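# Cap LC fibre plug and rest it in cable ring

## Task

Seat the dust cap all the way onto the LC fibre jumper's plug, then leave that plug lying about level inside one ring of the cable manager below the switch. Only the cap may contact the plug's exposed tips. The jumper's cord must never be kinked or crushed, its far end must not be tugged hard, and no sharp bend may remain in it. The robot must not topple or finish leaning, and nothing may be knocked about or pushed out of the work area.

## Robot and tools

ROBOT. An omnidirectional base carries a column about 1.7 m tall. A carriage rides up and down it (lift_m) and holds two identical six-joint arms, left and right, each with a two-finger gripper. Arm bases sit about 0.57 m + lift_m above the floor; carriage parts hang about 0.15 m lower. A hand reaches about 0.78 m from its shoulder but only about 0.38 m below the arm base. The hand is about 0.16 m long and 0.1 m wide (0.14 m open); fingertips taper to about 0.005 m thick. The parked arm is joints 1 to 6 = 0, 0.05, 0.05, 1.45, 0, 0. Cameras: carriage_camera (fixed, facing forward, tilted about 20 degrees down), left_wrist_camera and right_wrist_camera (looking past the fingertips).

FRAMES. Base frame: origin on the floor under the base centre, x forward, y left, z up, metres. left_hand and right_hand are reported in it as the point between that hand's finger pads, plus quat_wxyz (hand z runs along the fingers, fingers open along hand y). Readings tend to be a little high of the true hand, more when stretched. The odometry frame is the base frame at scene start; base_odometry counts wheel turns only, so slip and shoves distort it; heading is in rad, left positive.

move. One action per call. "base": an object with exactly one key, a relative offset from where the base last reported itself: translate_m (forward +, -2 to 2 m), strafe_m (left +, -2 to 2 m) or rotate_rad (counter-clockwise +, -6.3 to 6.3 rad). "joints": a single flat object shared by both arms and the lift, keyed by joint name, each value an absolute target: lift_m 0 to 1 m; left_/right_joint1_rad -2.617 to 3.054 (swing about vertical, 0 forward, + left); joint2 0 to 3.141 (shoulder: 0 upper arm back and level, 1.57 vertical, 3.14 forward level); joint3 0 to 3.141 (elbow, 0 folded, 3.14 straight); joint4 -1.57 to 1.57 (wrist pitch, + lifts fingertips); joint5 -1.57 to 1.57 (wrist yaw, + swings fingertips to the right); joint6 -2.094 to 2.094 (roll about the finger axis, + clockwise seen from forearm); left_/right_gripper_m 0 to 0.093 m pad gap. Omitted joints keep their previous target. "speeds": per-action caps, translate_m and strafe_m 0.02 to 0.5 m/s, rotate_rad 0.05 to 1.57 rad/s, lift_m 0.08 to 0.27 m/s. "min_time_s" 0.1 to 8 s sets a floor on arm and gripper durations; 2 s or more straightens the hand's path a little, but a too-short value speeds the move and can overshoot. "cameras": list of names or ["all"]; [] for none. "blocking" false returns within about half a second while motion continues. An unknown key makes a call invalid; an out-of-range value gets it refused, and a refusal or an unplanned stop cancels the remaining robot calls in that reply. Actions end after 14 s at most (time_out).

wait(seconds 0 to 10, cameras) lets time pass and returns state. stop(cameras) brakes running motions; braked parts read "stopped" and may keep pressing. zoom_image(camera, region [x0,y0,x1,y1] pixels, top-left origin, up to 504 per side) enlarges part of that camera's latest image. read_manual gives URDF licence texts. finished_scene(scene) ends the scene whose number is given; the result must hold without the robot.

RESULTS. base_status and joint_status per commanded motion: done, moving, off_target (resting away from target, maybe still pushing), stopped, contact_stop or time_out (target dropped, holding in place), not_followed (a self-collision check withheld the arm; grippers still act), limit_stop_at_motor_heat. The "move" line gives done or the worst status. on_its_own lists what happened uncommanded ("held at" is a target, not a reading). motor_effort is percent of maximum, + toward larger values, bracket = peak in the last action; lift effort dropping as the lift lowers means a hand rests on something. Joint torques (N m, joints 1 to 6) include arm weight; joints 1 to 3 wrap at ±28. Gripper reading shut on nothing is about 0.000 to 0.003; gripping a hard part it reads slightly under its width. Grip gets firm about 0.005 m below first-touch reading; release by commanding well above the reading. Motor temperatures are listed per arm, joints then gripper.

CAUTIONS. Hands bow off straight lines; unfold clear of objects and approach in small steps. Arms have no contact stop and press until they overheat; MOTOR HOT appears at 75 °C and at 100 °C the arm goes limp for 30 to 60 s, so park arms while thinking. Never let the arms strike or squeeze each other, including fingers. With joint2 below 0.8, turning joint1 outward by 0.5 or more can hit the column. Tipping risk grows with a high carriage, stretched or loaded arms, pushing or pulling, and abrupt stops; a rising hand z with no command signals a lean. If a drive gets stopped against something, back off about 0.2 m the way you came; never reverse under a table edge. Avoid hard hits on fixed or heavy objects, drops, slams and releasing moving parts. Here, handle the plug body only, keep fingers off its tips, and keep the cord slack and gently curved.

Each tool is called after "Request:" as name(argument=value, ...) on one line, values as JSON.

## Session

Scene 1 done. Starting scene 2.

Request:
move(cameras=["all"])

Scene clock: 0.00 s.
Joint torques (N m): no reading
Motor temperatures (°C): left_arm=[29 36 39 30 29 33 32] | right_arm=[31 36 35 30 31 30 33]
base_odometry: x=+0.000 y=+0.000 heading=+0.000
base_status: not commanded
joint_positions: lift_m=+0.300 left_joint1_rad=+0.003 left_joint2_rad=+0.028 left_joint3_rad=+0.066 left_joint4_rad=+1.405 left_joint5_rad=-0.009 left_joint6_rad=+0.044 left_gripper_m=+0.09396 right_joint1_rad=+0.019 right_joint2_rad=+0.033 right_joint3_rad=+0.043 right_joint4_rad=+1.494 right_joint5_rad=-0.026 right_joint6_rad=-0.017 right_gripper_m=+0.09396
joint_status: not commanded
motor_effort: lift_m=+35 drive_wheels=+3
left_hand: x=+0.2456 y=+0.3086 z=+1.2902 quat_wxyz=(+0.998, -0.003, +0.064, +0.024) (m; base frame)
right_hand: x=+0.2320 y=-0.3021 z=+1.2862 quat_wxyz=(+0.999, -0.014, +0.033, +0.001) (m; base frame)
pictures: carriage_camera, left_wrist_camera, right_wrist_camera
Images, in order (width x height): carriage_camera 896x504, left_wrist_camera 896x504, right_wrist_camera 896x504.

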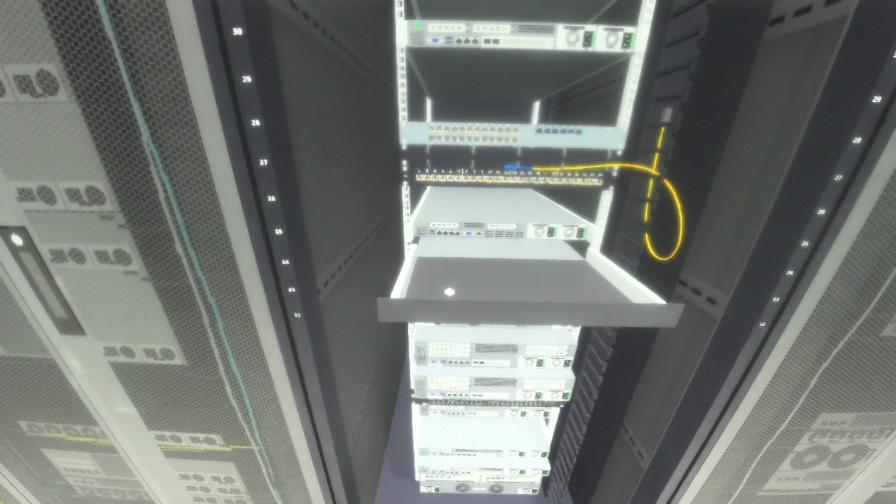

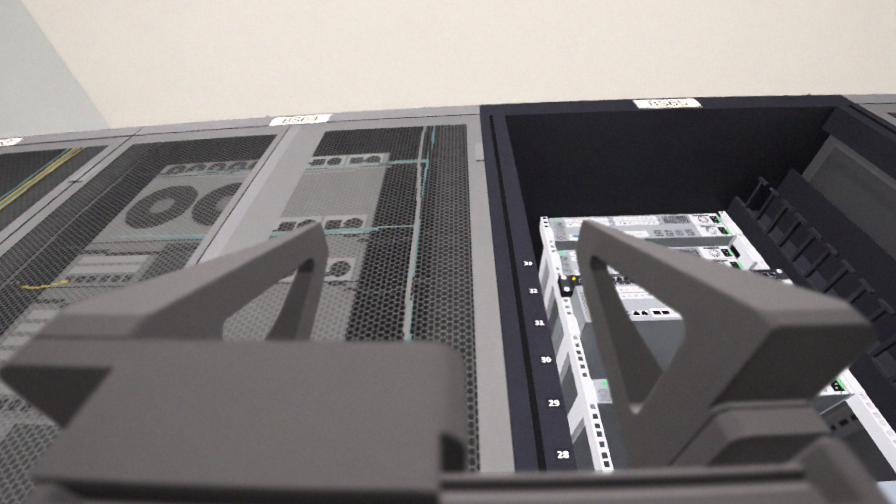

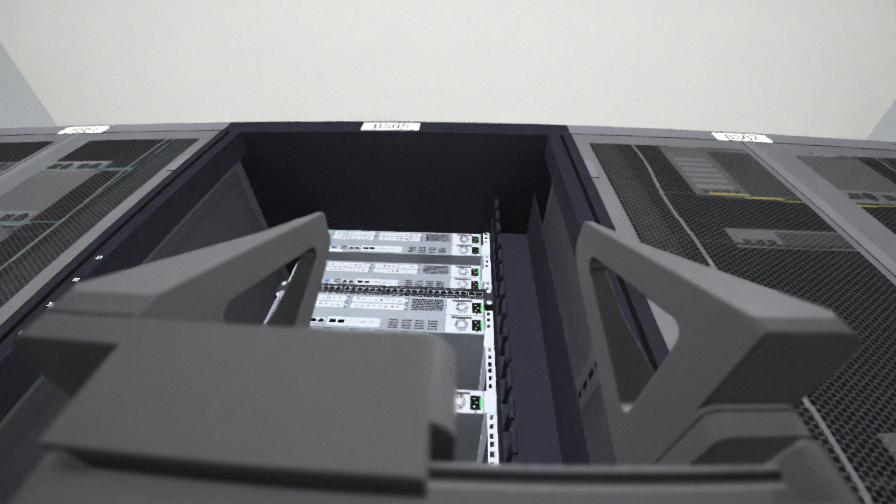

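Request:
zoom_image(camera="carriage_camera", region=[390, 110, 640, 210])

Request:
zoom_image(camera="carriage_camera", region=[480, 140, 560, 190])

Request:
zoom_image(camera="carriage_camera", region=[424, 276, 474, 306])

Request:
zoom_image(camera="carriage_camera", region=[360, 180, 700, 340])

Scaled by 2.016 from the camera's 896x504 image, which has a finer 1280x720 frame.

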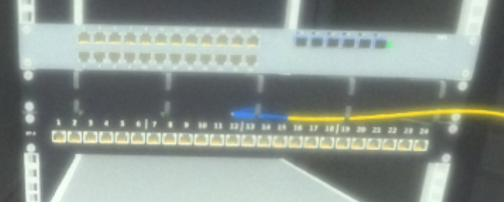

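Scaled by 6.300 from the camera's 896x504 image, which has a finer 1280x720 frame.

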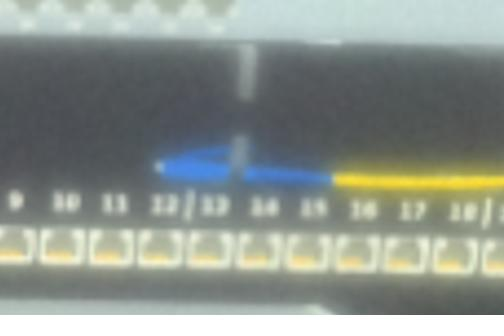

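Scaled by 10.080 from the camera's 896x504 image, which has a finer 1280x720 frame.

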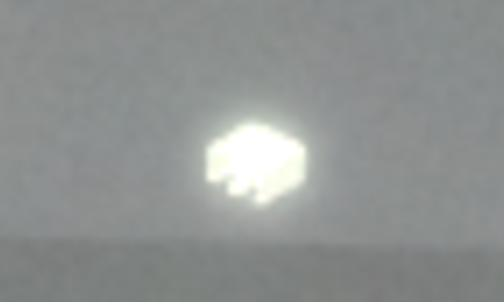

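Scaled by 1.482 from the camera's 896x504 image, which has a finer 1280x720 frame.

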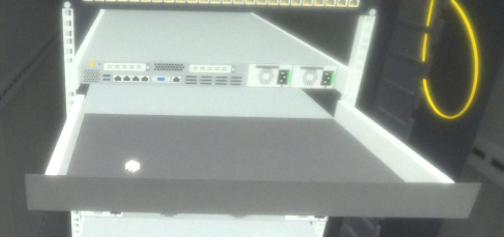

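Request:
move(base={"rotate_rad": -0.031}, joints={"lift_m": 0.5, "left_gripper_m": 0.03, "right_gripper_m": 0.05}, cameras=[])

Request:
move(base={"strafe_m": -0.075}, speeds={"strafe_m": 0.15}, cameras=[])

Request:
move(base={"translate_m": 0.09}, speeds={"translate_m": 0.12}, cameras=["carriage_camera"])

Request:
zoom_image(camera="carriage_camera", region=[300, 300, 720, 500])

Scene clock: 92.83 s.
Joint torques (N m): left_arm=[0.05 3.69 6.49 -0.3 0.06 0.01] | right_arm=[-0.03 4.07 5.75 -0.4 0.01 -0.11]
move: done
base_odometry: x=+0.000 y=+0.000 heading=-0.031
base_status: done
joint_positions: lift_m=+0.500 left_joint1_rad=+0.003 left_joint2_rad=+0.028 left_joint3_rad=+0.066 left_joint4_rad=+1.404 left_joint5_rad=-0.009 left_joint6_rad=+0.044 left_gripper_m=+0.03013 right_joint1_rad=+0.019 right_joint2_rad=+0.033 right_joint3_rad=+0.043 right_joint4_rad=+1.495 right_joint5_rad=-0.026 right_joint6_rad=-0.017 right_gripper_m=+0.05013
joint_status: all done
motor_effort: lift_m=+35(43) drive_wheels=+2(6)
left_hand: x=+0.2457 y=+0.3086 z=+1.4902 quat_wxyz=(+0.998, -0.003, +0.064, +0.024) (m; base frame)
right_hand: x=+0.2319 y=-0.3021 z=+1.4862 quat_wxyz=(+0.999, -0.014, +0.033, +0.001) (m; base frame)
pictures: none
No camera images: "cameras" was empty.

Scene clock: 94.23 s.
Joint torques (N m): left_arm=[0.05 3.66 6.48 -0.3 0.06 0.01] | right_arm=[-0.12 4.08 5.76 -0.39 0.01 -0.11]
move: done
base_odometry: x=-0.002 y=-0.075 heading=-0.030
base_status: done
joint_positions: lift_m=+0.500 left_joint1_rad=+0.003 left_joint2_rad=+0.028 left_joint3_rad=+0.066 left_joint4_rad=+1.404 left_joint5_rad=-0.009 left_joint6_rad=+0.044 left_gripper_m=+0.03013 right_joint1_rad=+0.019 right_joint2_rad=+0.033 right_joint3_rad=+0.043 right_joint4_rad=+1.495 right_joint5_rad=-0.026 right_joint6_rad=-0.017 right_gripper_m=+0.05013
joint_status: not commanded
motor_effort: lift_m=+35(35) drive_wheels=+7(11)
left_hand: x=+0.2457 y=+0.3086 z=+1.4902 quat_wxyz=(+0.998, -0.003, +0.064, +0.024) (m; base frame)
right_hand: x=+0.2319 y=-0.3021 z=+1.4862 quat_wxyz=(+0.999, -0.014, +0.033, +0.001) (m; base frame)
pictures: none
No camera images: "cameras" was empty.

Scene clock: 95.77 s.
Joint torques (N m): left_arm=[0.05 3.69 6.48 -0.3 0.07 0.02] | right_arm=[-0.12 4.1 5.76 -0.38 0.01 -0.11]
move: done
base_odometry: x=+0.088 y=-0.078 heading=-0.030
base_status: done
joint_positions: lift_m=+0.500 left_joint1_rad=+0.003 left_joint2_rad=+0.028 left_joint3_rad=+0.066 left_joint4_rad=+1.405 left_joint5_rad=-0.009 left_joint6_rad=+0.044 left_gripper_m=+0.03013 right_joint1_rad=+0.019 right_joint2_rad=+0.033 right_joint3_rad=+0.043 right_joint4_rad=+1.494 right_joint5_rad=-0.026 right_joint6_rad=-0.017 right_gripper_m=+0.05013
joint_status: not commanded
motor_effort: lift_m=+35(36) drive_wheels=-3(9)
left_hand: x=+0.2456 y=+0.3086 z=+1.4902 quat_wxyz=(+0.998, -0.003, +0.064, +0.024) (m; base frame)
right_hand: x=+0.2321 y=-0.3021 z=+1.4862 quat_wxyz=(+0.999, -0.014, +0.033, +0.001) (m; base frame)
pictures: carriage_camera
Images, in order (width x height): carriage_camera 896x504.

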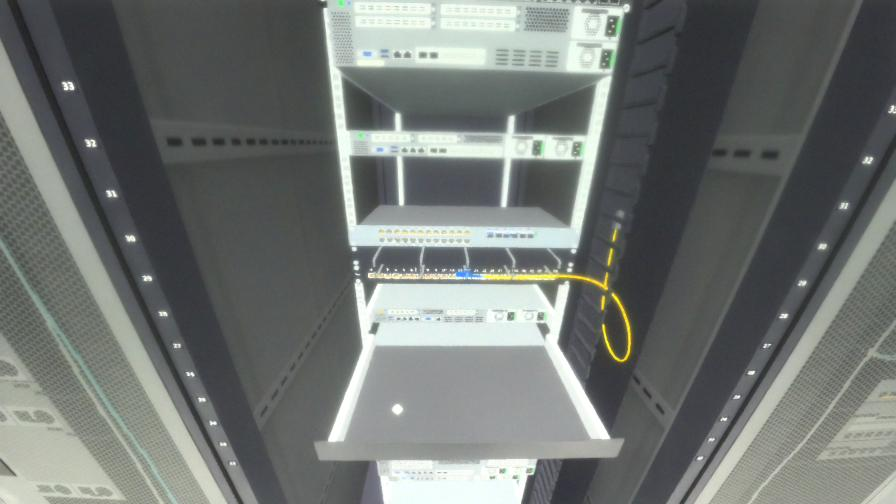

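Scaled by 1.200 from the camera's 896x504 image, which has a finer 1280x720 frame.

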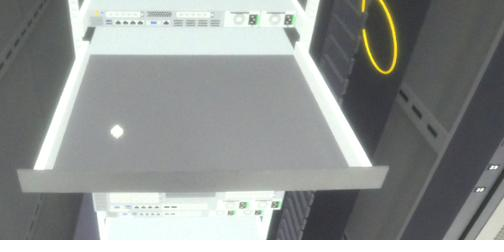

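Request:
move(joints={"lift_m": 0.56, "right_joint1_rad": 0.6, "right_joint2_rad": 1.1, "right_joint3_rad": 1.1, "right_joint4_rad": 0.2, "right_joint5_rad": 0.0, "right_joint6_rad": 0.0}, min_time_s=2, cameras=["carriage_camera"])

Request:
move(joints={"right_joint1_rad": 0.948, "right_joint2_rad": 2.53, "right_joint3_rad": 2.22, "right_joint4_rad": -1.2536, "right_joint5_rad": 0.0, "right_joint6_rad": 0.0}, min_time_s=3, cameras=["all"])

Scene clock: 132.17 s.
Joint torques (N m): left_arm=[0.05 3.71 6.5 -0.3 0.07 0.02] | right_arm=[0.5 -2.95 10.14 2.35 0.11 0.01]
move: done
base_odometry: x=+0.088 y=-0.078 heading=-0.030
base_status: not commanded
joint_positions: lift_m=+0.560 left_joint1_rad=+0.003 left_joint2_rad=+0.028 left_joint3_rad=+0.066 left_joint4_rad=+1.405 left_joint5_rad=-0.009 left_joint6_rad=+0.044 left_gripper_m=+0.03013 right_joint1_rad=+0.595 right_joint2_rad=+1.094 right_joint3_rad=+1.073 right_joint4_rad=+0.218 right_joint5_rad=-0.010 right_joint6_rad=-0.010 right_gripper_m=+0.05013
joint_status: all done
motor_effort: lift_m=+35(44) drive_wheels=-4(4)
left_hand: x=+0.2456 y=+0.3086 z=+1.5502 quat_wxyz=(+0.998, -0.003, +0.064, +0.024) (m; base frame)
right_hand: x=+0.5356 y=-0.0879 z=+1.5656 quat_wxyz=(+0.739, -0.193, +0.604, +0.226) (m; base frame)
pictures: carriage_camera
Images, in order (width x height): carriage_camera 896x504.

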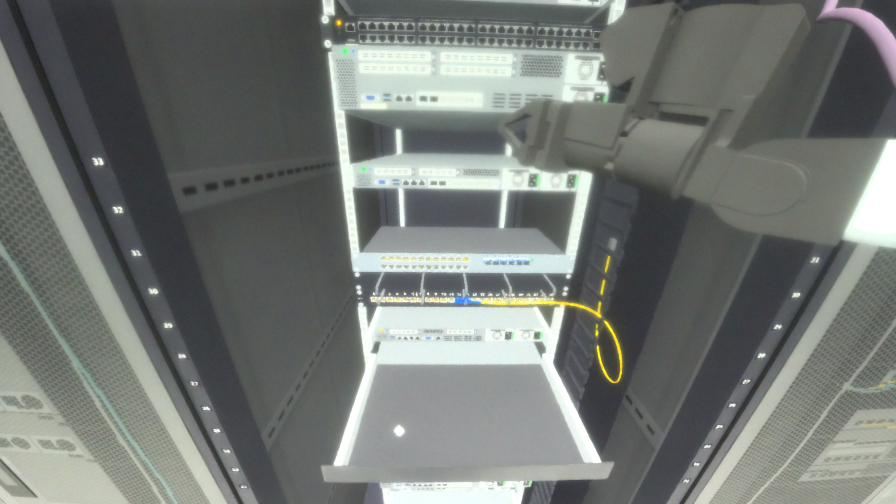

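Scene clock: 135.50 s.
Joint torques (N m): left_arm=[0.06 3.7 6.49 -0.3 0.06 0.02] | right_arm=[0.47 -13.29 8.47 0.34 0.09 -0.01]
move: done
base_odometry: x=+0.088 y=-0.078 heading=-0.030
base_status: not commanded
joint_positions: lift_m=+0.560 left_joint1_rad=+0.003 left_joint2_rad=+0.028 left_joint3_rad=+0.066 left_joint4_rad=+1.405 left_joint5_rad=-0.009 left_joint6_rad=+0.044 left_gripper_m=+0.03013 right_joint1_rad=+0.943 right_joint2_rad=+2.510 right_joint3_rad=+2.197 right_joint4_rad=-1.242 right_joint5_rad=-0.008 right_joint6_rad=-0.010 right_gripper_m=+0.05013
joint_status: all done
motor_effort: lift_m=+35(35) drive_wheels=-4(5)
left_hand: x=+0.2456 y=+0.3086 z=+1.5502 quat_wxyz=(+0.998, -0.003, +0.064, +0.024) (m; base frame)
right_hand: x=+0.5010 y=+0.0893 z=+1.1169 quat_wxyz=(+0.005, -0.459, +0.889, +0.007) (m; base frame)
pictures: carriage_camera, left_wrist_camera, right_wrist_camera
Images, in order (width x height): carriage_camera 896x504, left_wrist_camera 896x504, right_wrist_camera 896x504.

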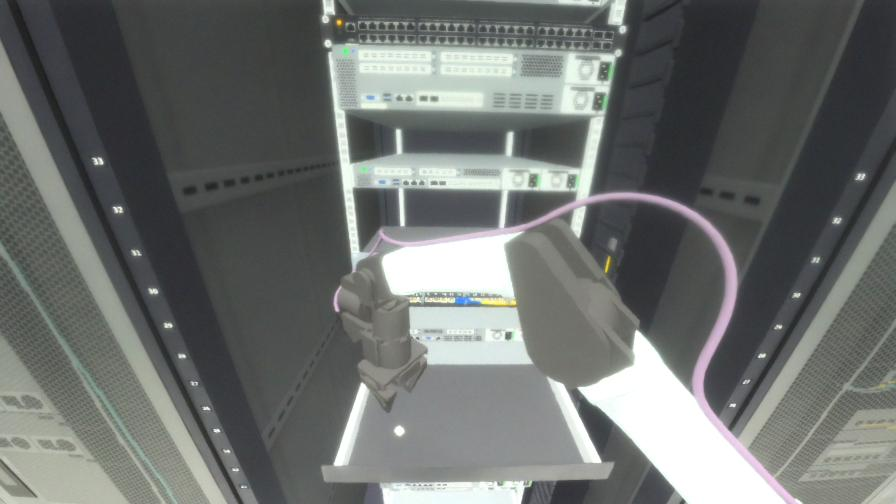

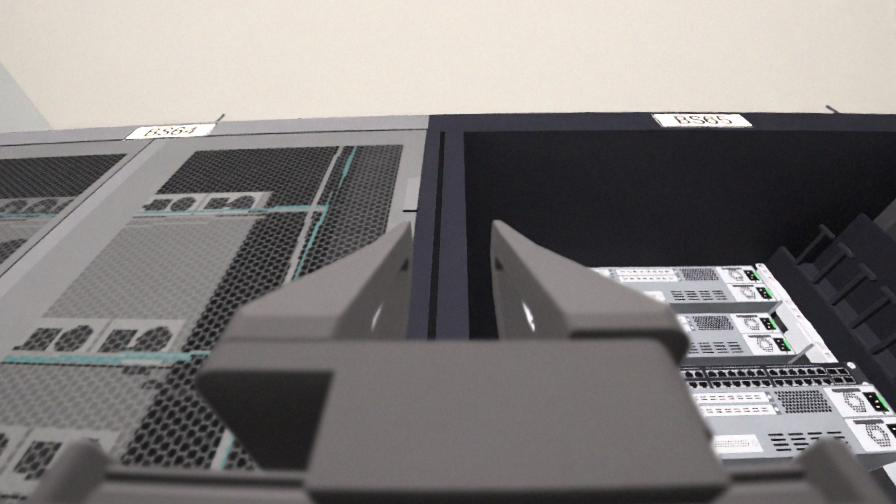

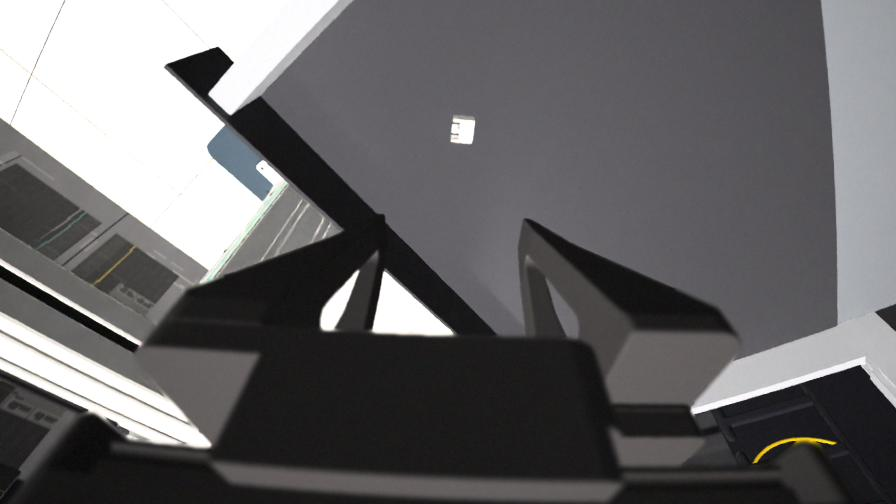

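Request:
zoom_image(camera="right_wrist_camera", region=[433, 105, 493, 155])

Scaled by 8.400 from the camera's 896x504 image, which has a finer 1280x720 frame.

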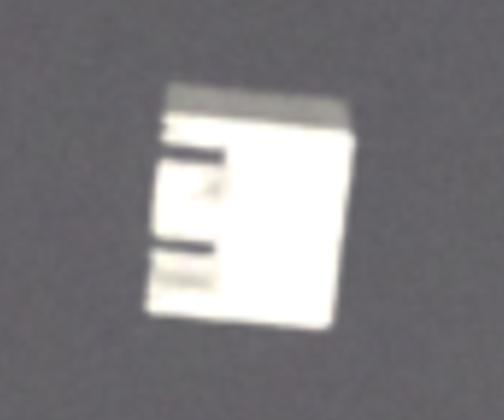

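Request:
move(joints={"right_joint1_rad": 0.953, "right_joint2_rad": 2.61, "right_joint3_rad": 2.373, "right_joint4_rad": -1.34, "right_joint5_rad": 0.008, "right_joint6_rad": 1.655, "right_gripper_m": 0.04}, min_time_s=2, cameras=[])

Request:
move(joints={"lift_m": 0.485}, speeds={"lift_m": 0.1}, cameras=["carriage_camera", "right_wrist_camera"])

Request:
zoom_image(camera="carriage_camera", region=[340, 340, 480, 440])

Scene clock: 179.83 s.
Joint torques (N m): left_arm=[0.05 3.66 6.49 -0.31 0.06 0.01] | right_arm=[0.46 -13.38 8.34 0.15 0.2 0]
Motor temperatures (°C): left_arm=[29 37 42 30 29 33 32] | right_arm=[31 50 41 31 31 30 33]
move: done
base_odometry: x=+0.088 y=-0.078 heading=-0.030
base_status: not commanded
joint_positions: lift_m=+0.560 left_joint1_rad=+0.003 left_joint2_rad=+0.028 left_joint3_rad=+0.066 left_joint4_rad=+1.405 left_joint5_rad=-0.009 left_joint6_rad=+0.044 left_gripper_m=+0.03013 right_joint1_rad=+0.948 right_joint2_rad=+2.588 right_joint3_rad=+2.350 right_joint4_rad=-1.329 right_joint5_rad=-0.002 right_joint6_rad=+1.644 right_gripper_m=+0.04013
joint_status: all done
motor_effort: lift_m=+35(35) drive_wheels=-1(4)
left_hand: x=+0.2456 y=+0.3086 z=+1.5502 quat_wxyz=(+0.998, -0.003, +0.064, +0.024) (m; base frame)
right_hand: x=+0.5053 y=+0.0975 z=+1.1190 quat_wxyz=(+0.000, +0.341, +0.940, +0.002) (m; base frame)
pictures: none
No camera images: "cameras" was empty.

Scene clock: 181.00 s.
Joint torques (N m): left_arm=[0.03 3.7 6.53 -0.3 0.06 0.01] | right_arm=[0.49 -14.37 7.6 0.17 0.17 -0.01]
move: done
base_odometry: x=+0.088 y=-0.078 heading=-0.030
base_status: not commanded
joint_positions: lift_m=+0.485 left_joint1_rad=+0.003 left_joint2_rad=+0.028 left_joint3_rad=+0.066 left_joint4_rad=+1.405 left_joint5_rad=-0.009 left_joint6_rad=+0.044 left_gripper_m=+0.03013 right_joint1_rad=+0.948 right_joint2_rad=+2.598 right_joint3_rad=+2.359 right_joint4_rad=-1.332 right_joint5_rad=+0.000 right_joint6_rad=+1.646 right_gripper_m=+0.04013
joint_status: all done
motor_effort: lift_m=+34(35) drive_wheels=-1(5)
left_hand: x=+0.2456 y=+0.3086 z=+1.4753 quat_wxyz=(+0.998, -0.003, +0.064, +0.024) (m; base frame)
right_hand: x=+0.5057 y=+0.0976 z=+1.0414 quat_wxyz=(+0.000, +0.342, +0.940, +0.000) (m; base frame)
pictures: carriage_camera, right_wrist_camera
Images, in order (width x height): carriage_camera 896x504, right_wrist_camera 896x504.

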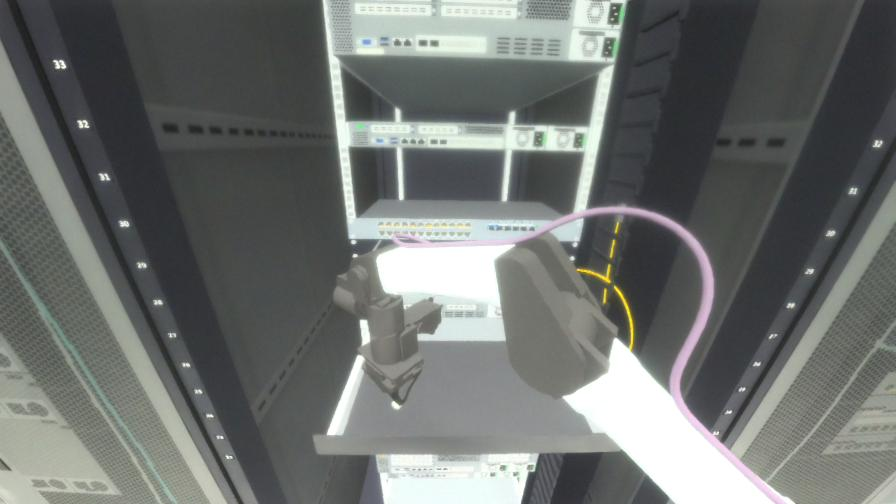

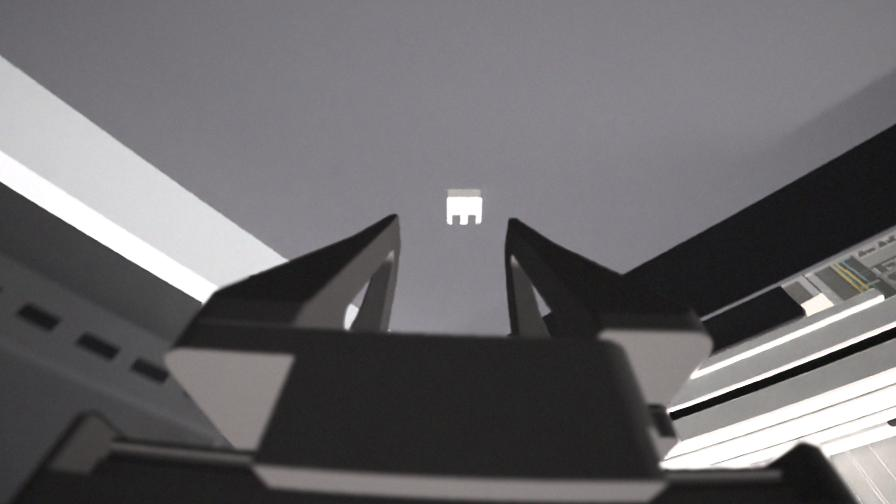

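Scaled by 3.600 from the camera's 896x504 image, which has a finer 1280x720 frame.

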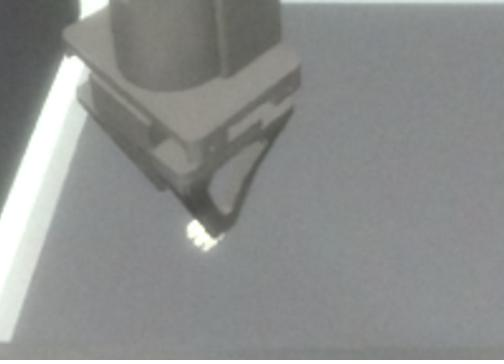

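Request:
zoom_image(camera="right_wrist_camera", region=[390, 170, 520, 250])

Scaled by 3.877 from the camera's 896x504 image, which has a finer 1280x720 frame.

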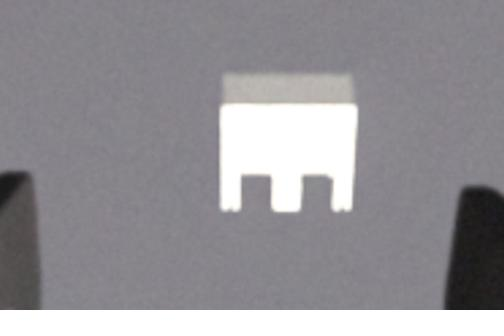

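Request:
move(joints={"lift_m": 0.472, "right_joint1_rad": 0.966, "right_joint2_rad": 2.546, "right_joint3_rad": 2.284, "right_joint4_rad": -1.302, "right_joint5_rad": 0.008, "right_joint6_rad": 1.667, "right_gripper_m": 0.026}, min_time_s=1.5, cameras=["carriage_camera", "right_wrist_camera"])

Request:
zoom_image(camera="right_wrist_camera", region=[390, 170, 520, 250])

Request:
zoom_image(camera="carriage_camera", region=[370, 370, 440, 430])

Scene clock: 213.43 s.
Joint torques (N m): left_arm=[0.05 3.7 6.49 -0.3 0.06 0.01] | right_arm=[0.62 -18.3 4.93 0.29 0.16 0]
move: done
base_odometry: x=+0.088 y=-0.078 heading=-0.030
base_status: not commanded
joint_positions: lift_m=+0.472 left_joint1_rad=+0.003 left_joint2_rad=+0.028 left_joint3_rad=+0.066 left_joint4_rad=+1.405 left_joint5_rad=-0.009 left_joint6_rad=+0.044 left_gripper_m=+0.03013 right_joint1_rad=+0.959 right_joint2_rad=+2.578 right_joint3_rad=+2.300 right_joint4_rad=-1.307 right_joint5_rad=+0.002 right_joint6_rad=+1.657 right_gripper_m=+0.02614
joint_status: all done
motor_effort: lift_m=+35(36) drive_wheels=+2(4)
left_hand: x=+0.2456 y=+0.3086 z=+1.4622 quat_wxyz=(+0.998, -0.003, +0.064, +0.024) (m; base frame)
right_hand: x=+0.4978 y=+0.0956 z=+1.0232 quat_wxyz=(-0.001, +0.342, +0.940, -0.007) (m; base frame)
pictures: carriage_camera, right_wrist_camera
Images, in order (width x height): carriage_camera 896x504, right_wrist_camera 896x504.

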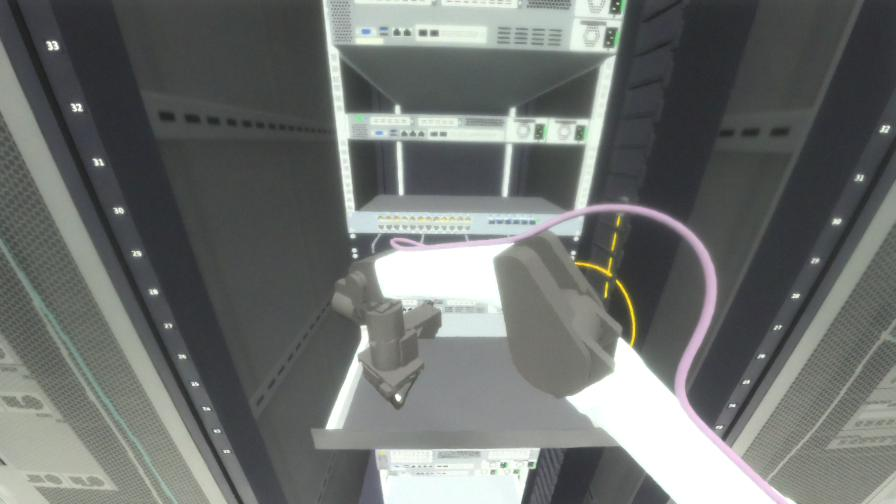

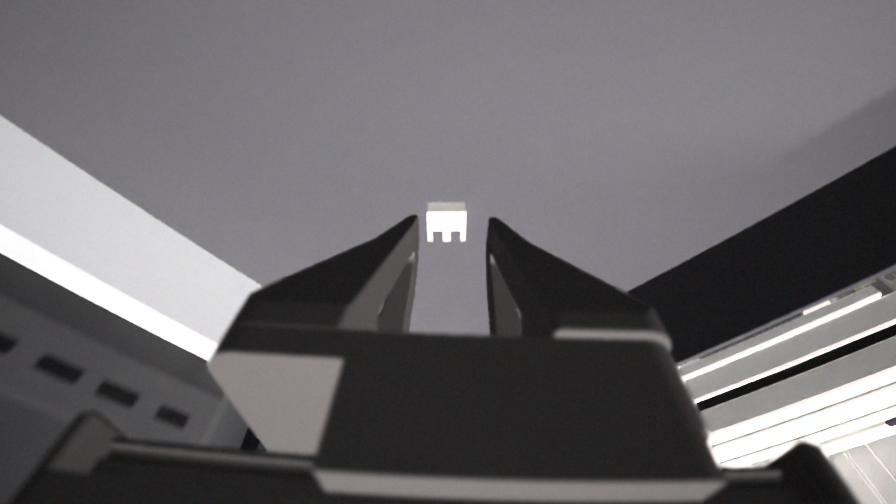

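Scaled by 3.877 from the camera's 896x504 image, which has a finer 1280x720 frame.

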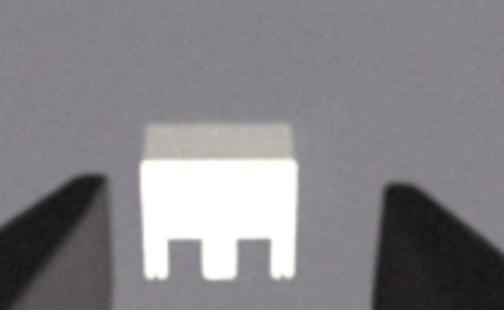

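Scaled by 7.200 from the camera's 896x504 image, which has a finer 1280x720 frame.

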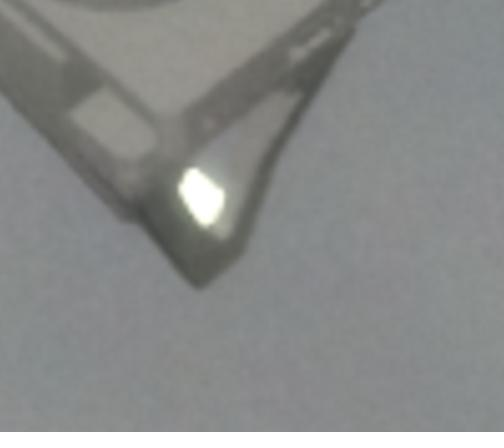

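Request:
move(joints={"lift_m": 0.468}, speeds={"lift_m": 0.08}, cameras=["right_wrist_camera"])

Request:
zoom_image(camera="right_wrist_camera", region=[390, 180, 520, 260])

Scene clock: 242.50 s.
Joint torques (N m): left_arm=[0.08 3.67 6.5 -0.3 0.07 0.02] | right_arm=[0.64 -17.61 4.93 0.33 0.17 0]
Motor temperatures (°C): left_arm=[29 37 43 30 29 33 32] | right_arm=[31 64 41 30 31 30 33]
move: done
base_odometry: x=+0.088 y=-0.078 heading=-0.030
base_status: not commanded
joint_positions: lift_m=+0.468 left_joint1_rad=+0.003 left_joint2_rad=+0.028 left_joint3_rad=+0.066 left_joint4_rad=+1.405 left_joint5_rad=-0.009 left_joint6_rad=+0.044 left_gripper_m=+0.03013 right_joint1_rad=+0.959 right_joint2_rad=+2.570 right_joint3_rad=+2.300 right_joint4_rad=-1.307 right_joint5_rad=+0.002 right_joint6_rad=+1.657 right_gripper_m=+0.02613
joint_status: all done
motor_effort: lift_m=+34(35) drive_wheels=-2(2)
left_hand: x=+0.2456 y=+0.3086 z=+1.4583 quat_wxyz=(+0.998, -0.003, +0.064, +0.024) (m; base frame)
right_hand: x=+0.4983 y=+0.0962 z=+1.0231 quat_wxyz=(+0.000, +0.342, +0.940, -0.003) (m; base frame)
pictures: right_wrist_camera
Images, in order (width x height): right_wrist_camera 896x504.

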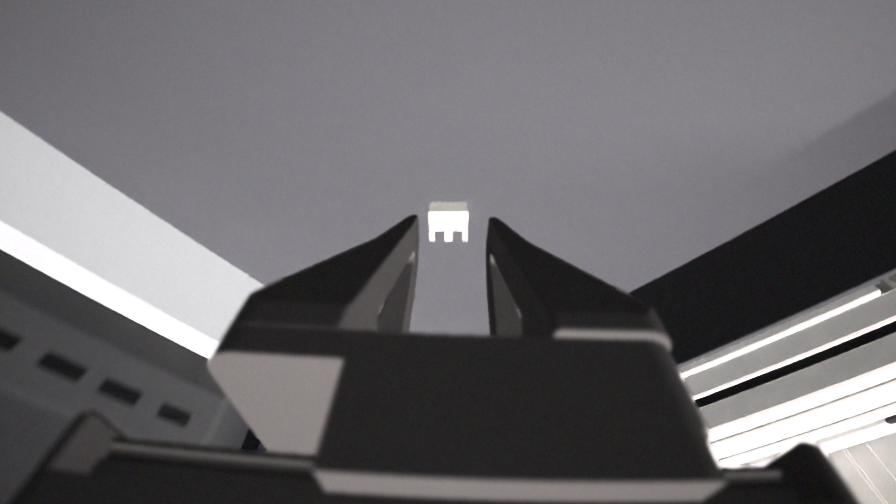

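Scaled by 3.877 from the camera's 896x504 image, which has a finer 1280x720 frame.

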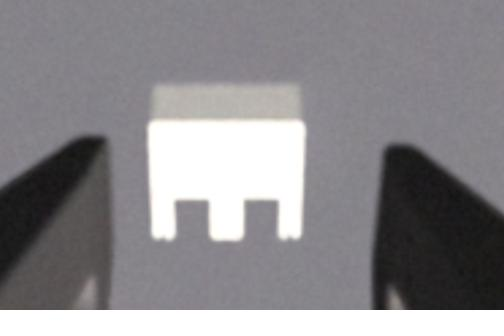

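Request:
move(joints={"lift_m": 0.472}, speeds={"lift_m": 0.08}, cameras=[])

Scene clock: 247.80 s.
Joint torques (N m): left_arm=[0.05 3.7 6.49 -0.3 0.06 0.01] | right_arm=[0.65 -17.31 5.31 0.3 0.15 0]
Motor temperatures (°C): left_arm=[29 37 43 30 29 33 32] | right_arm=[31 63 41 30 31 30 33]
move: done
base_odometry: x=+0.088 y=-0.078 heading=-0.030
base_status: not commanded
joint_positions: lift_m=+0.472 left_joint1_rad=+0.003 left_joint2_rad=+0.028 left_joint3_rad=+0.066 left_joint4_rad=+1.405 left_joint5_rad=-0.009 left_joint6_rad=+0.044 left_gripper_m=+0.03013 right_joint1_rad=+0.959 right_joint2_rad=+2.568 right_joint3_rad=+2.295 right_joint4_rad=-1.306 right_joint5_rad=+0.003 right_joint6_rad=+1.657 right_gripper_m=+0.02613
joint_status: all done
motor_effort: lift_m=+36(43) drive_wheels=-4(4)
left_hand: x=+0.2456 y=+0.3086 z=+1.4622 quat_wxyz=(+0.998, -0.003, +0.064, +0.024) (m; base frame)
right_hand: x=+0.4980 y=+0.0956 z=+1.0267 quat_wxyz=(+0.000, +0.342, +0.940, -0.004) (m; base frame)
pictures: none
No camera images: "cameras" was empty.

Request:
move(joints={"lift_m": 0.4705}, speeds={"lift_m": 0.08}, cameras=[])

Request:
move(joints={"right_gripper_m": 0.0115}, min_time_s=2.5, cameras=["right_wrist_camera", "carriage_camera"])

Request:
zoom_image(camera="right_wrist_camera", region=[390, 180, 520, 260])

Scene clock: 255.87 s.
Joint torques (N m): left_arm=[0.09 3.67 6.5 -0.3 0.07 0.01] | right_arm=[0.61 -17.28 5.5 0.29 0.15 0]
Motor temperatures (°C): left_arm=[29 37 43 30 29 33 32] | right_arm=[31 64 41 30 31 30 33]
move: done
base_odometry: x=+0.088 y=-0.078 heading=-0.030
base_status: not commanded
joint_positions: lift_m=+0.471 left_joint1_rad=+0.003 left_joint2_rad=+0.028 left_joint3_rad=+0.066 left_joint4_rad=+1.405 left_joint5_rad=-0.009 left_joint6_rad=+0.044 left_gripper_m=+0.03013 right_joint1_rad=+0.959 right_joint2_rad=+2.567 right_joint3_rad=+2.294 right_joint4_rad=-1.305 right_joint5_rad=+0.003 right_joint6_rad=+1.658 right_gripper_m=+0.02613
joint_status: all done
motor_effort: lift_m=+33(34) drive_wheels=-1(3)
left_hand: x=+0.2456 y=+0.3086 z=+1.4609 quat_wxyz=(+0.998, -0.003, +0.064, +0.024) (m; base frame)
right_hand: x=+0.4979 y=+0.0954 z=+1.0252 quat_wxyz=(+0.000, +0.342, +0.940, -0.004) (m; base frame)
pictures: none
No camera images: "cameras" was empty.

Scene clock: 258.67 s.
Joint torques (N m): left_arm=[0.03 3.71 6.5 -0.31 0.06 0.01] | right_arm=[0.62 -17.31 5.46 0.29 0.15 0]
Motor temperatures (°C): left_arm=[29 37 43 30 29 33 32] | right_arm=[31 64 41 30 31 30 33]
move: done
base_odometry: x=+0.088 y=-0.078 heading=-0.030
base_status: not commanded
joint_positions: lift_m=+0.471 left_joint1_rad=+0.003 left_joint2_rad=+0.028 left_joint3_rad=+0.066 left_joint4_rad=+1.405 left_joint5_rad=-0.009 left_joint6_rad=+0.044 left_gripper_m=+0.03013 right_joint1_rad=+0.959 right_joint2_rad=+2.567 right_joint3_rad=+2.294 right_joint4_rad=-1.305 right_joint5_rad=+0.003 right_joint6_rad=+1.658 right_gripper_m=+0.01153
joint_status: all done
motor_effort: lift_m=+33(33) drive_wheels=-2(5)
left_hand: x=+0.2456 y=+0.3086 z=+1.4609 quat_wxyz=(+0.998, -0.003, +0.064, +0.024) (m; base frame)
right_hand: x=+0.4979 y=+0.0954 z=+1.0252 quat_wxyz=(+0.000, +0.342, +0.940, -0.004) (m; base frame)
pictures: carriage_camera, right_wrist_camera
Images, in order (width x height): carriage_camera 896x504, right_wrist_camera 896x504.

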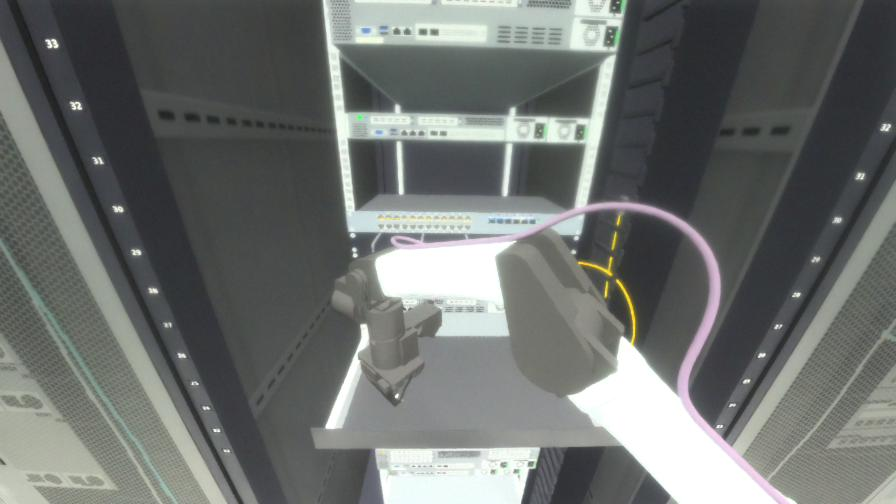

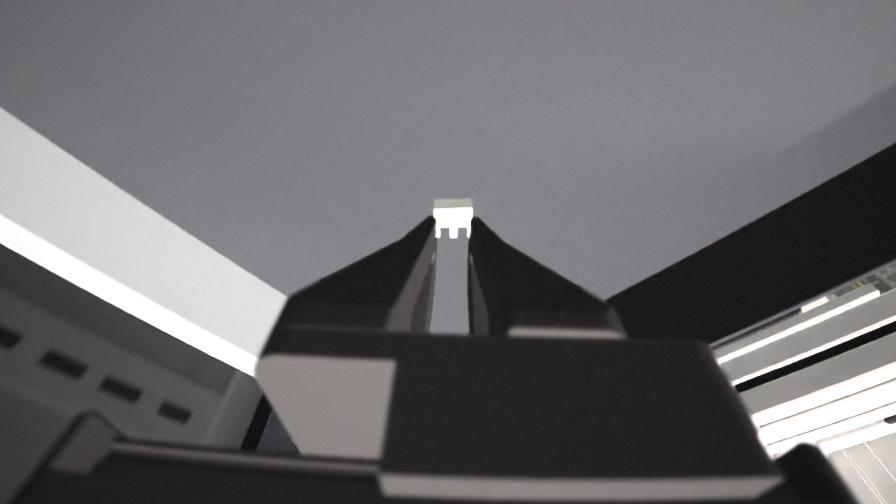

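Scaled by 3.877 from the camera's 896x504 image, which has a finer 1280x720 frame.

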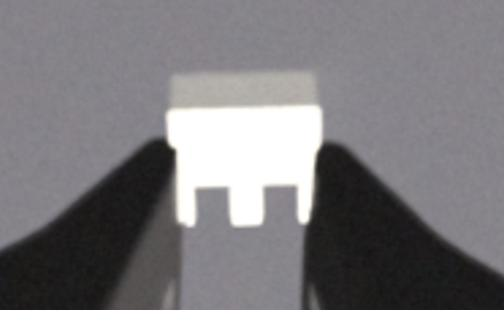

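Request:
move(joints={"right_gripper_m": 0.022}, min_time_s=1, cameras=[])

Request:
move(joints={"right_joint1_rad": 0.973, "right_joint6_rad": 1.675}, min_time_s=1, cameras=["right_wrist_camera"])

Request:
zoom_image(camera="right_wrist_camera", region=[390, 180, 520, 260])

Scene clock: 280.60 s.
Joint torques (N m): left_arm=[0.03 3.7 6.52 -0.3 0.07 0.02] | right_arm=[0.62 -17.28 5.45 0.29 0.15 0]
Motor temperatures (°C): left_arm=[29 36 43 30 29 33 32] | right_arm=[31 67 40 30 31 30 33]
move: done
base_odometry: x=+0.088 y=-0.078 heading=-0.030
base_status: not commanded
joint_positions: lift_m=+0.471 left_joint1_rad=+0.003 left_joint2_rad=+0.028 left_joint3_rad=+0.066 left_joint4_rad=+1.405 left_joint5_rad=-0.009 left_joint6_rad=+0.044 left_gripper_m=+0.03013 right_joint1_rad=+0.959 right_joint2_rad=+2.567 right_joint3_rad=+2.294 right_joint4_rad=-1.305 right_joint5_rad=+0.003 right_joint6_rad=+1.658 right_gripper_m=+0.02189
joint_status: all done
motor_effort: lift_m=+33(33) drive_wheels=+1(6)
left_hand: x=+0.2456 y=+0.3086 z=+1.4609 quat_wxyz=(+0.998, -0.003, +0.064, +0.024) (m; base frame)
right_hand: x=+0.4979 y=+0.0954 z=+1.0252 quat_wxyz=(+0.000, +0.342, +0.940, -0.004) (m; base frame)
pictures: none
No camera images: "cameras" was empty.

Scene clock: 281.90 s.
Joint torques (N m): left_arm=[0.06 3.71 6.5 -0.3 0.06 0.01] | right_arm=[0.58 -17.29 5.44 0.29 0.16 0.01]
Motor temperatures (°C): left_arm=[29 36 43 30 29 33 32] | right_arm=[31 68 40 30 31 30 33]
move: done
base_odometry: x=+0.088 y=-0.078 heading=-0.030
base_status: not commanded
joint_positions: lift_m=+0.471 left_joint1_rad=+0.003 left_joint2_rad=+0.028 left_joint3_rad=+0.066 left_joint4_rad=+1.405 left_joint5_rad=-0.009 left_joint6_rad=+0.044 left_gripper_m=+0.03013 right_joint1_rad=+0.967 right_joint2_rad=+2.567 right_joint3_rad=+2.294 right_joint4_rad=-1.305 right_joint5_rad=+0.003 right_joint6_rad=+1.665 right_gripper_m=+0.02189
joint_status: all done
motor_effort: lift_m=+33(33) drive_wheels=-1(5)
left_hand: x=+0.2456 y=+0.3086 z=+1.4609 quat_wxyz=(+0.998, -0.003, +0.064, +0.024) (m; base frame)
right_hand: x=+0.4948 y=+0.0976 z=+1.0252 quat_wxyz=(+0.000, +0.342, +0.940, -0.004) (m; base frame)
pictures: right_wrist_camera
Images, in order (width x height): right_wrist_camera 896x504.

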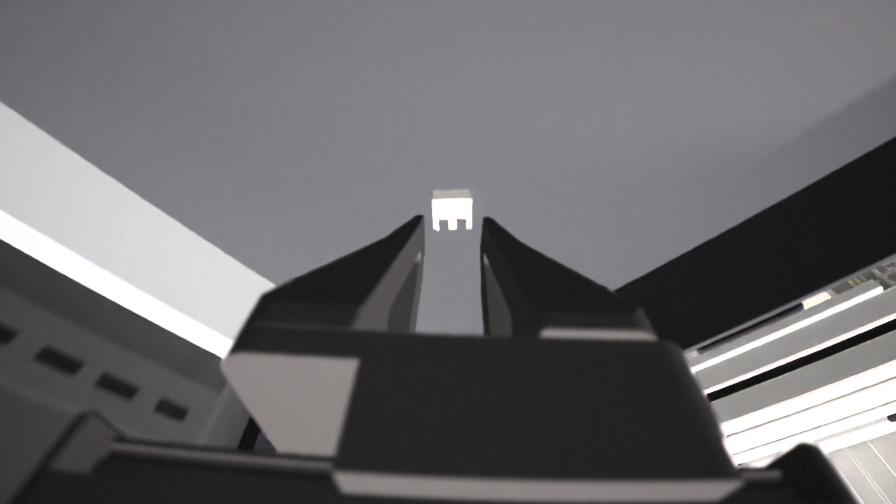

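Scaled by 3.877 from the camera's 896x504 image, which has a finer 1280x720 frame.

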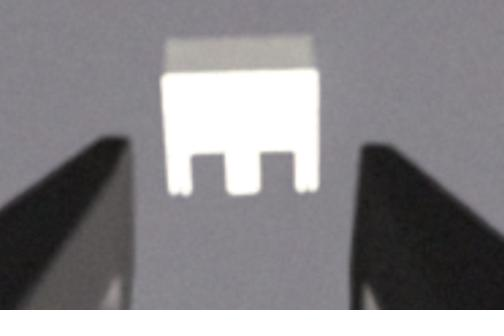

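Request:
move(joints={"right_gripper_m": 0.0105}, min_time_s=2, cameras=[])

Request:
move(joints={"lift_m": 0.53}, speeds={"lift_m": 0.1}, cameras=["carriage_camera", "right_wrist_camera"])

Request:
zoom_image(camera="right_wrist_camera", region=[390, 180, 520, 260])

Scene clock: 290.03 s.
Joint torques (N m): left_arm=[0.05 3.71 6.5 -0.3 0.07 0.01] | right_arm=[0.57 -17.29 5.42 0.29 0.15 0]
Motor temperatures (°C): left_arm=[29 36 43 30 29 33 32] | right_arm=[31 68 40 30 31 30 33]
move: done
base_odometry: x=+0.088 y=-0.078 heading=-0.030
base_status: not commanded
joint_positions: lift_m=+0.471 left_joint1_rad=+0.003 left_joint2_rad=+0.028 left_joint3_rad=+0.066 left_joint4_rad=+1.405 left_joint5_rad=-0.009 left_joint6_rad=+0.044 left_gripper_m=+0.03013 right_joint1_rad=+0.967 right_joint2_rad=+2.567 right_joint3_rad=+2.294 right_joint4_rad=-1.305 right_joint5_rad=+0.003 right_joint6_rad=+1.665 right_gripper_m=+0.01062
joint_status: all done
motor_effort: lift_m=+33(33) drive_wheels=+0(4)
left_hand: x=+0.2456 y=+0.3086 z=+1.4609 quat_wxyz=(+0.998, -0.003, +0.064, +0.024) (m; base frame)
right_hand: x=+0.4948 y=+0.0976 z=+1.0252 quat_wxyz=(+0.000, +0.342, +0.940, -0.004) (m; base frame)
pictures: none
No camera images: "cameras" was empty.

Scene clock: 291.00 s.
Joint torques (N m): left_arm=[0.05 3.7 6.52 -0.3 0.07 0.01] | right_arm=[0.54 -16.91 5.74 0.29 0.14 -0.01]
Motor temperatures (°C): left_arm=[29 36 43 30 29 33 32] | right_arm=[31 68 40 30 31 30 33]
move: done
base_odometry: x=+0.088 y=-0.078 heading=-0.030
base_status: not commanded
joint_positions: lift_m=+0.530 left_joint1_rad=+0.003 left_joint2_rad=+0.028 left_joint3_rad=+0.066 left_joint4_rad=+1.404 left_joint5_rad=-0.009 left_joint6_rad=+0.044 left_gripper_m=+0.03013 right_joint1_rad=+0.967 right_joint2_rad=+2.563 right_joint3_rad=+2.290 right_joint4_rad=-1.305 right_joint5_rad=+0.003 right_joint6_rad=+1.667 right_gripper_m=+0.01063
joint_status: all done
motor_effort: lift_m=+35(43) drive_wheels=+0(5)
left_hand: x=+0.2457 y=+0.3086 z=+1.5202 quat_wxyz=(+0.998, -0.003, +0.064, +0.024) (m; base frame)
right_hand: x=+0.4946 y=+0.0973 z=+1.0855 quat_wxyz=(+0.000, +0.343, +0.939, -0.004) (m; base frame)
pictures: carriage_camera, right_wrist_camera
Images, in order (width x height): carriage_camera 896x504, right_wrist_camera 896x504.

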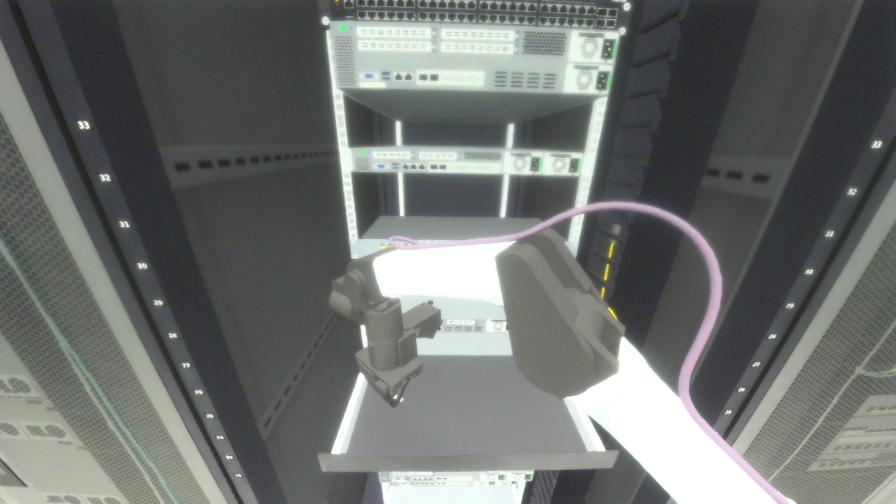

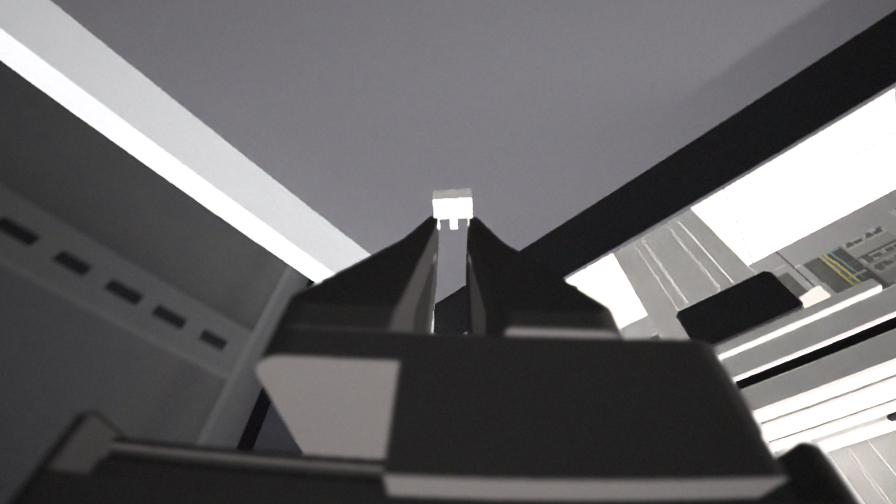

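Scaled by 3.877 from the camera's 896x504 image, which has a finer 1280x720 frame.

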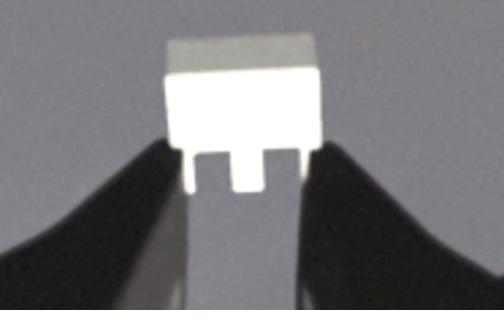

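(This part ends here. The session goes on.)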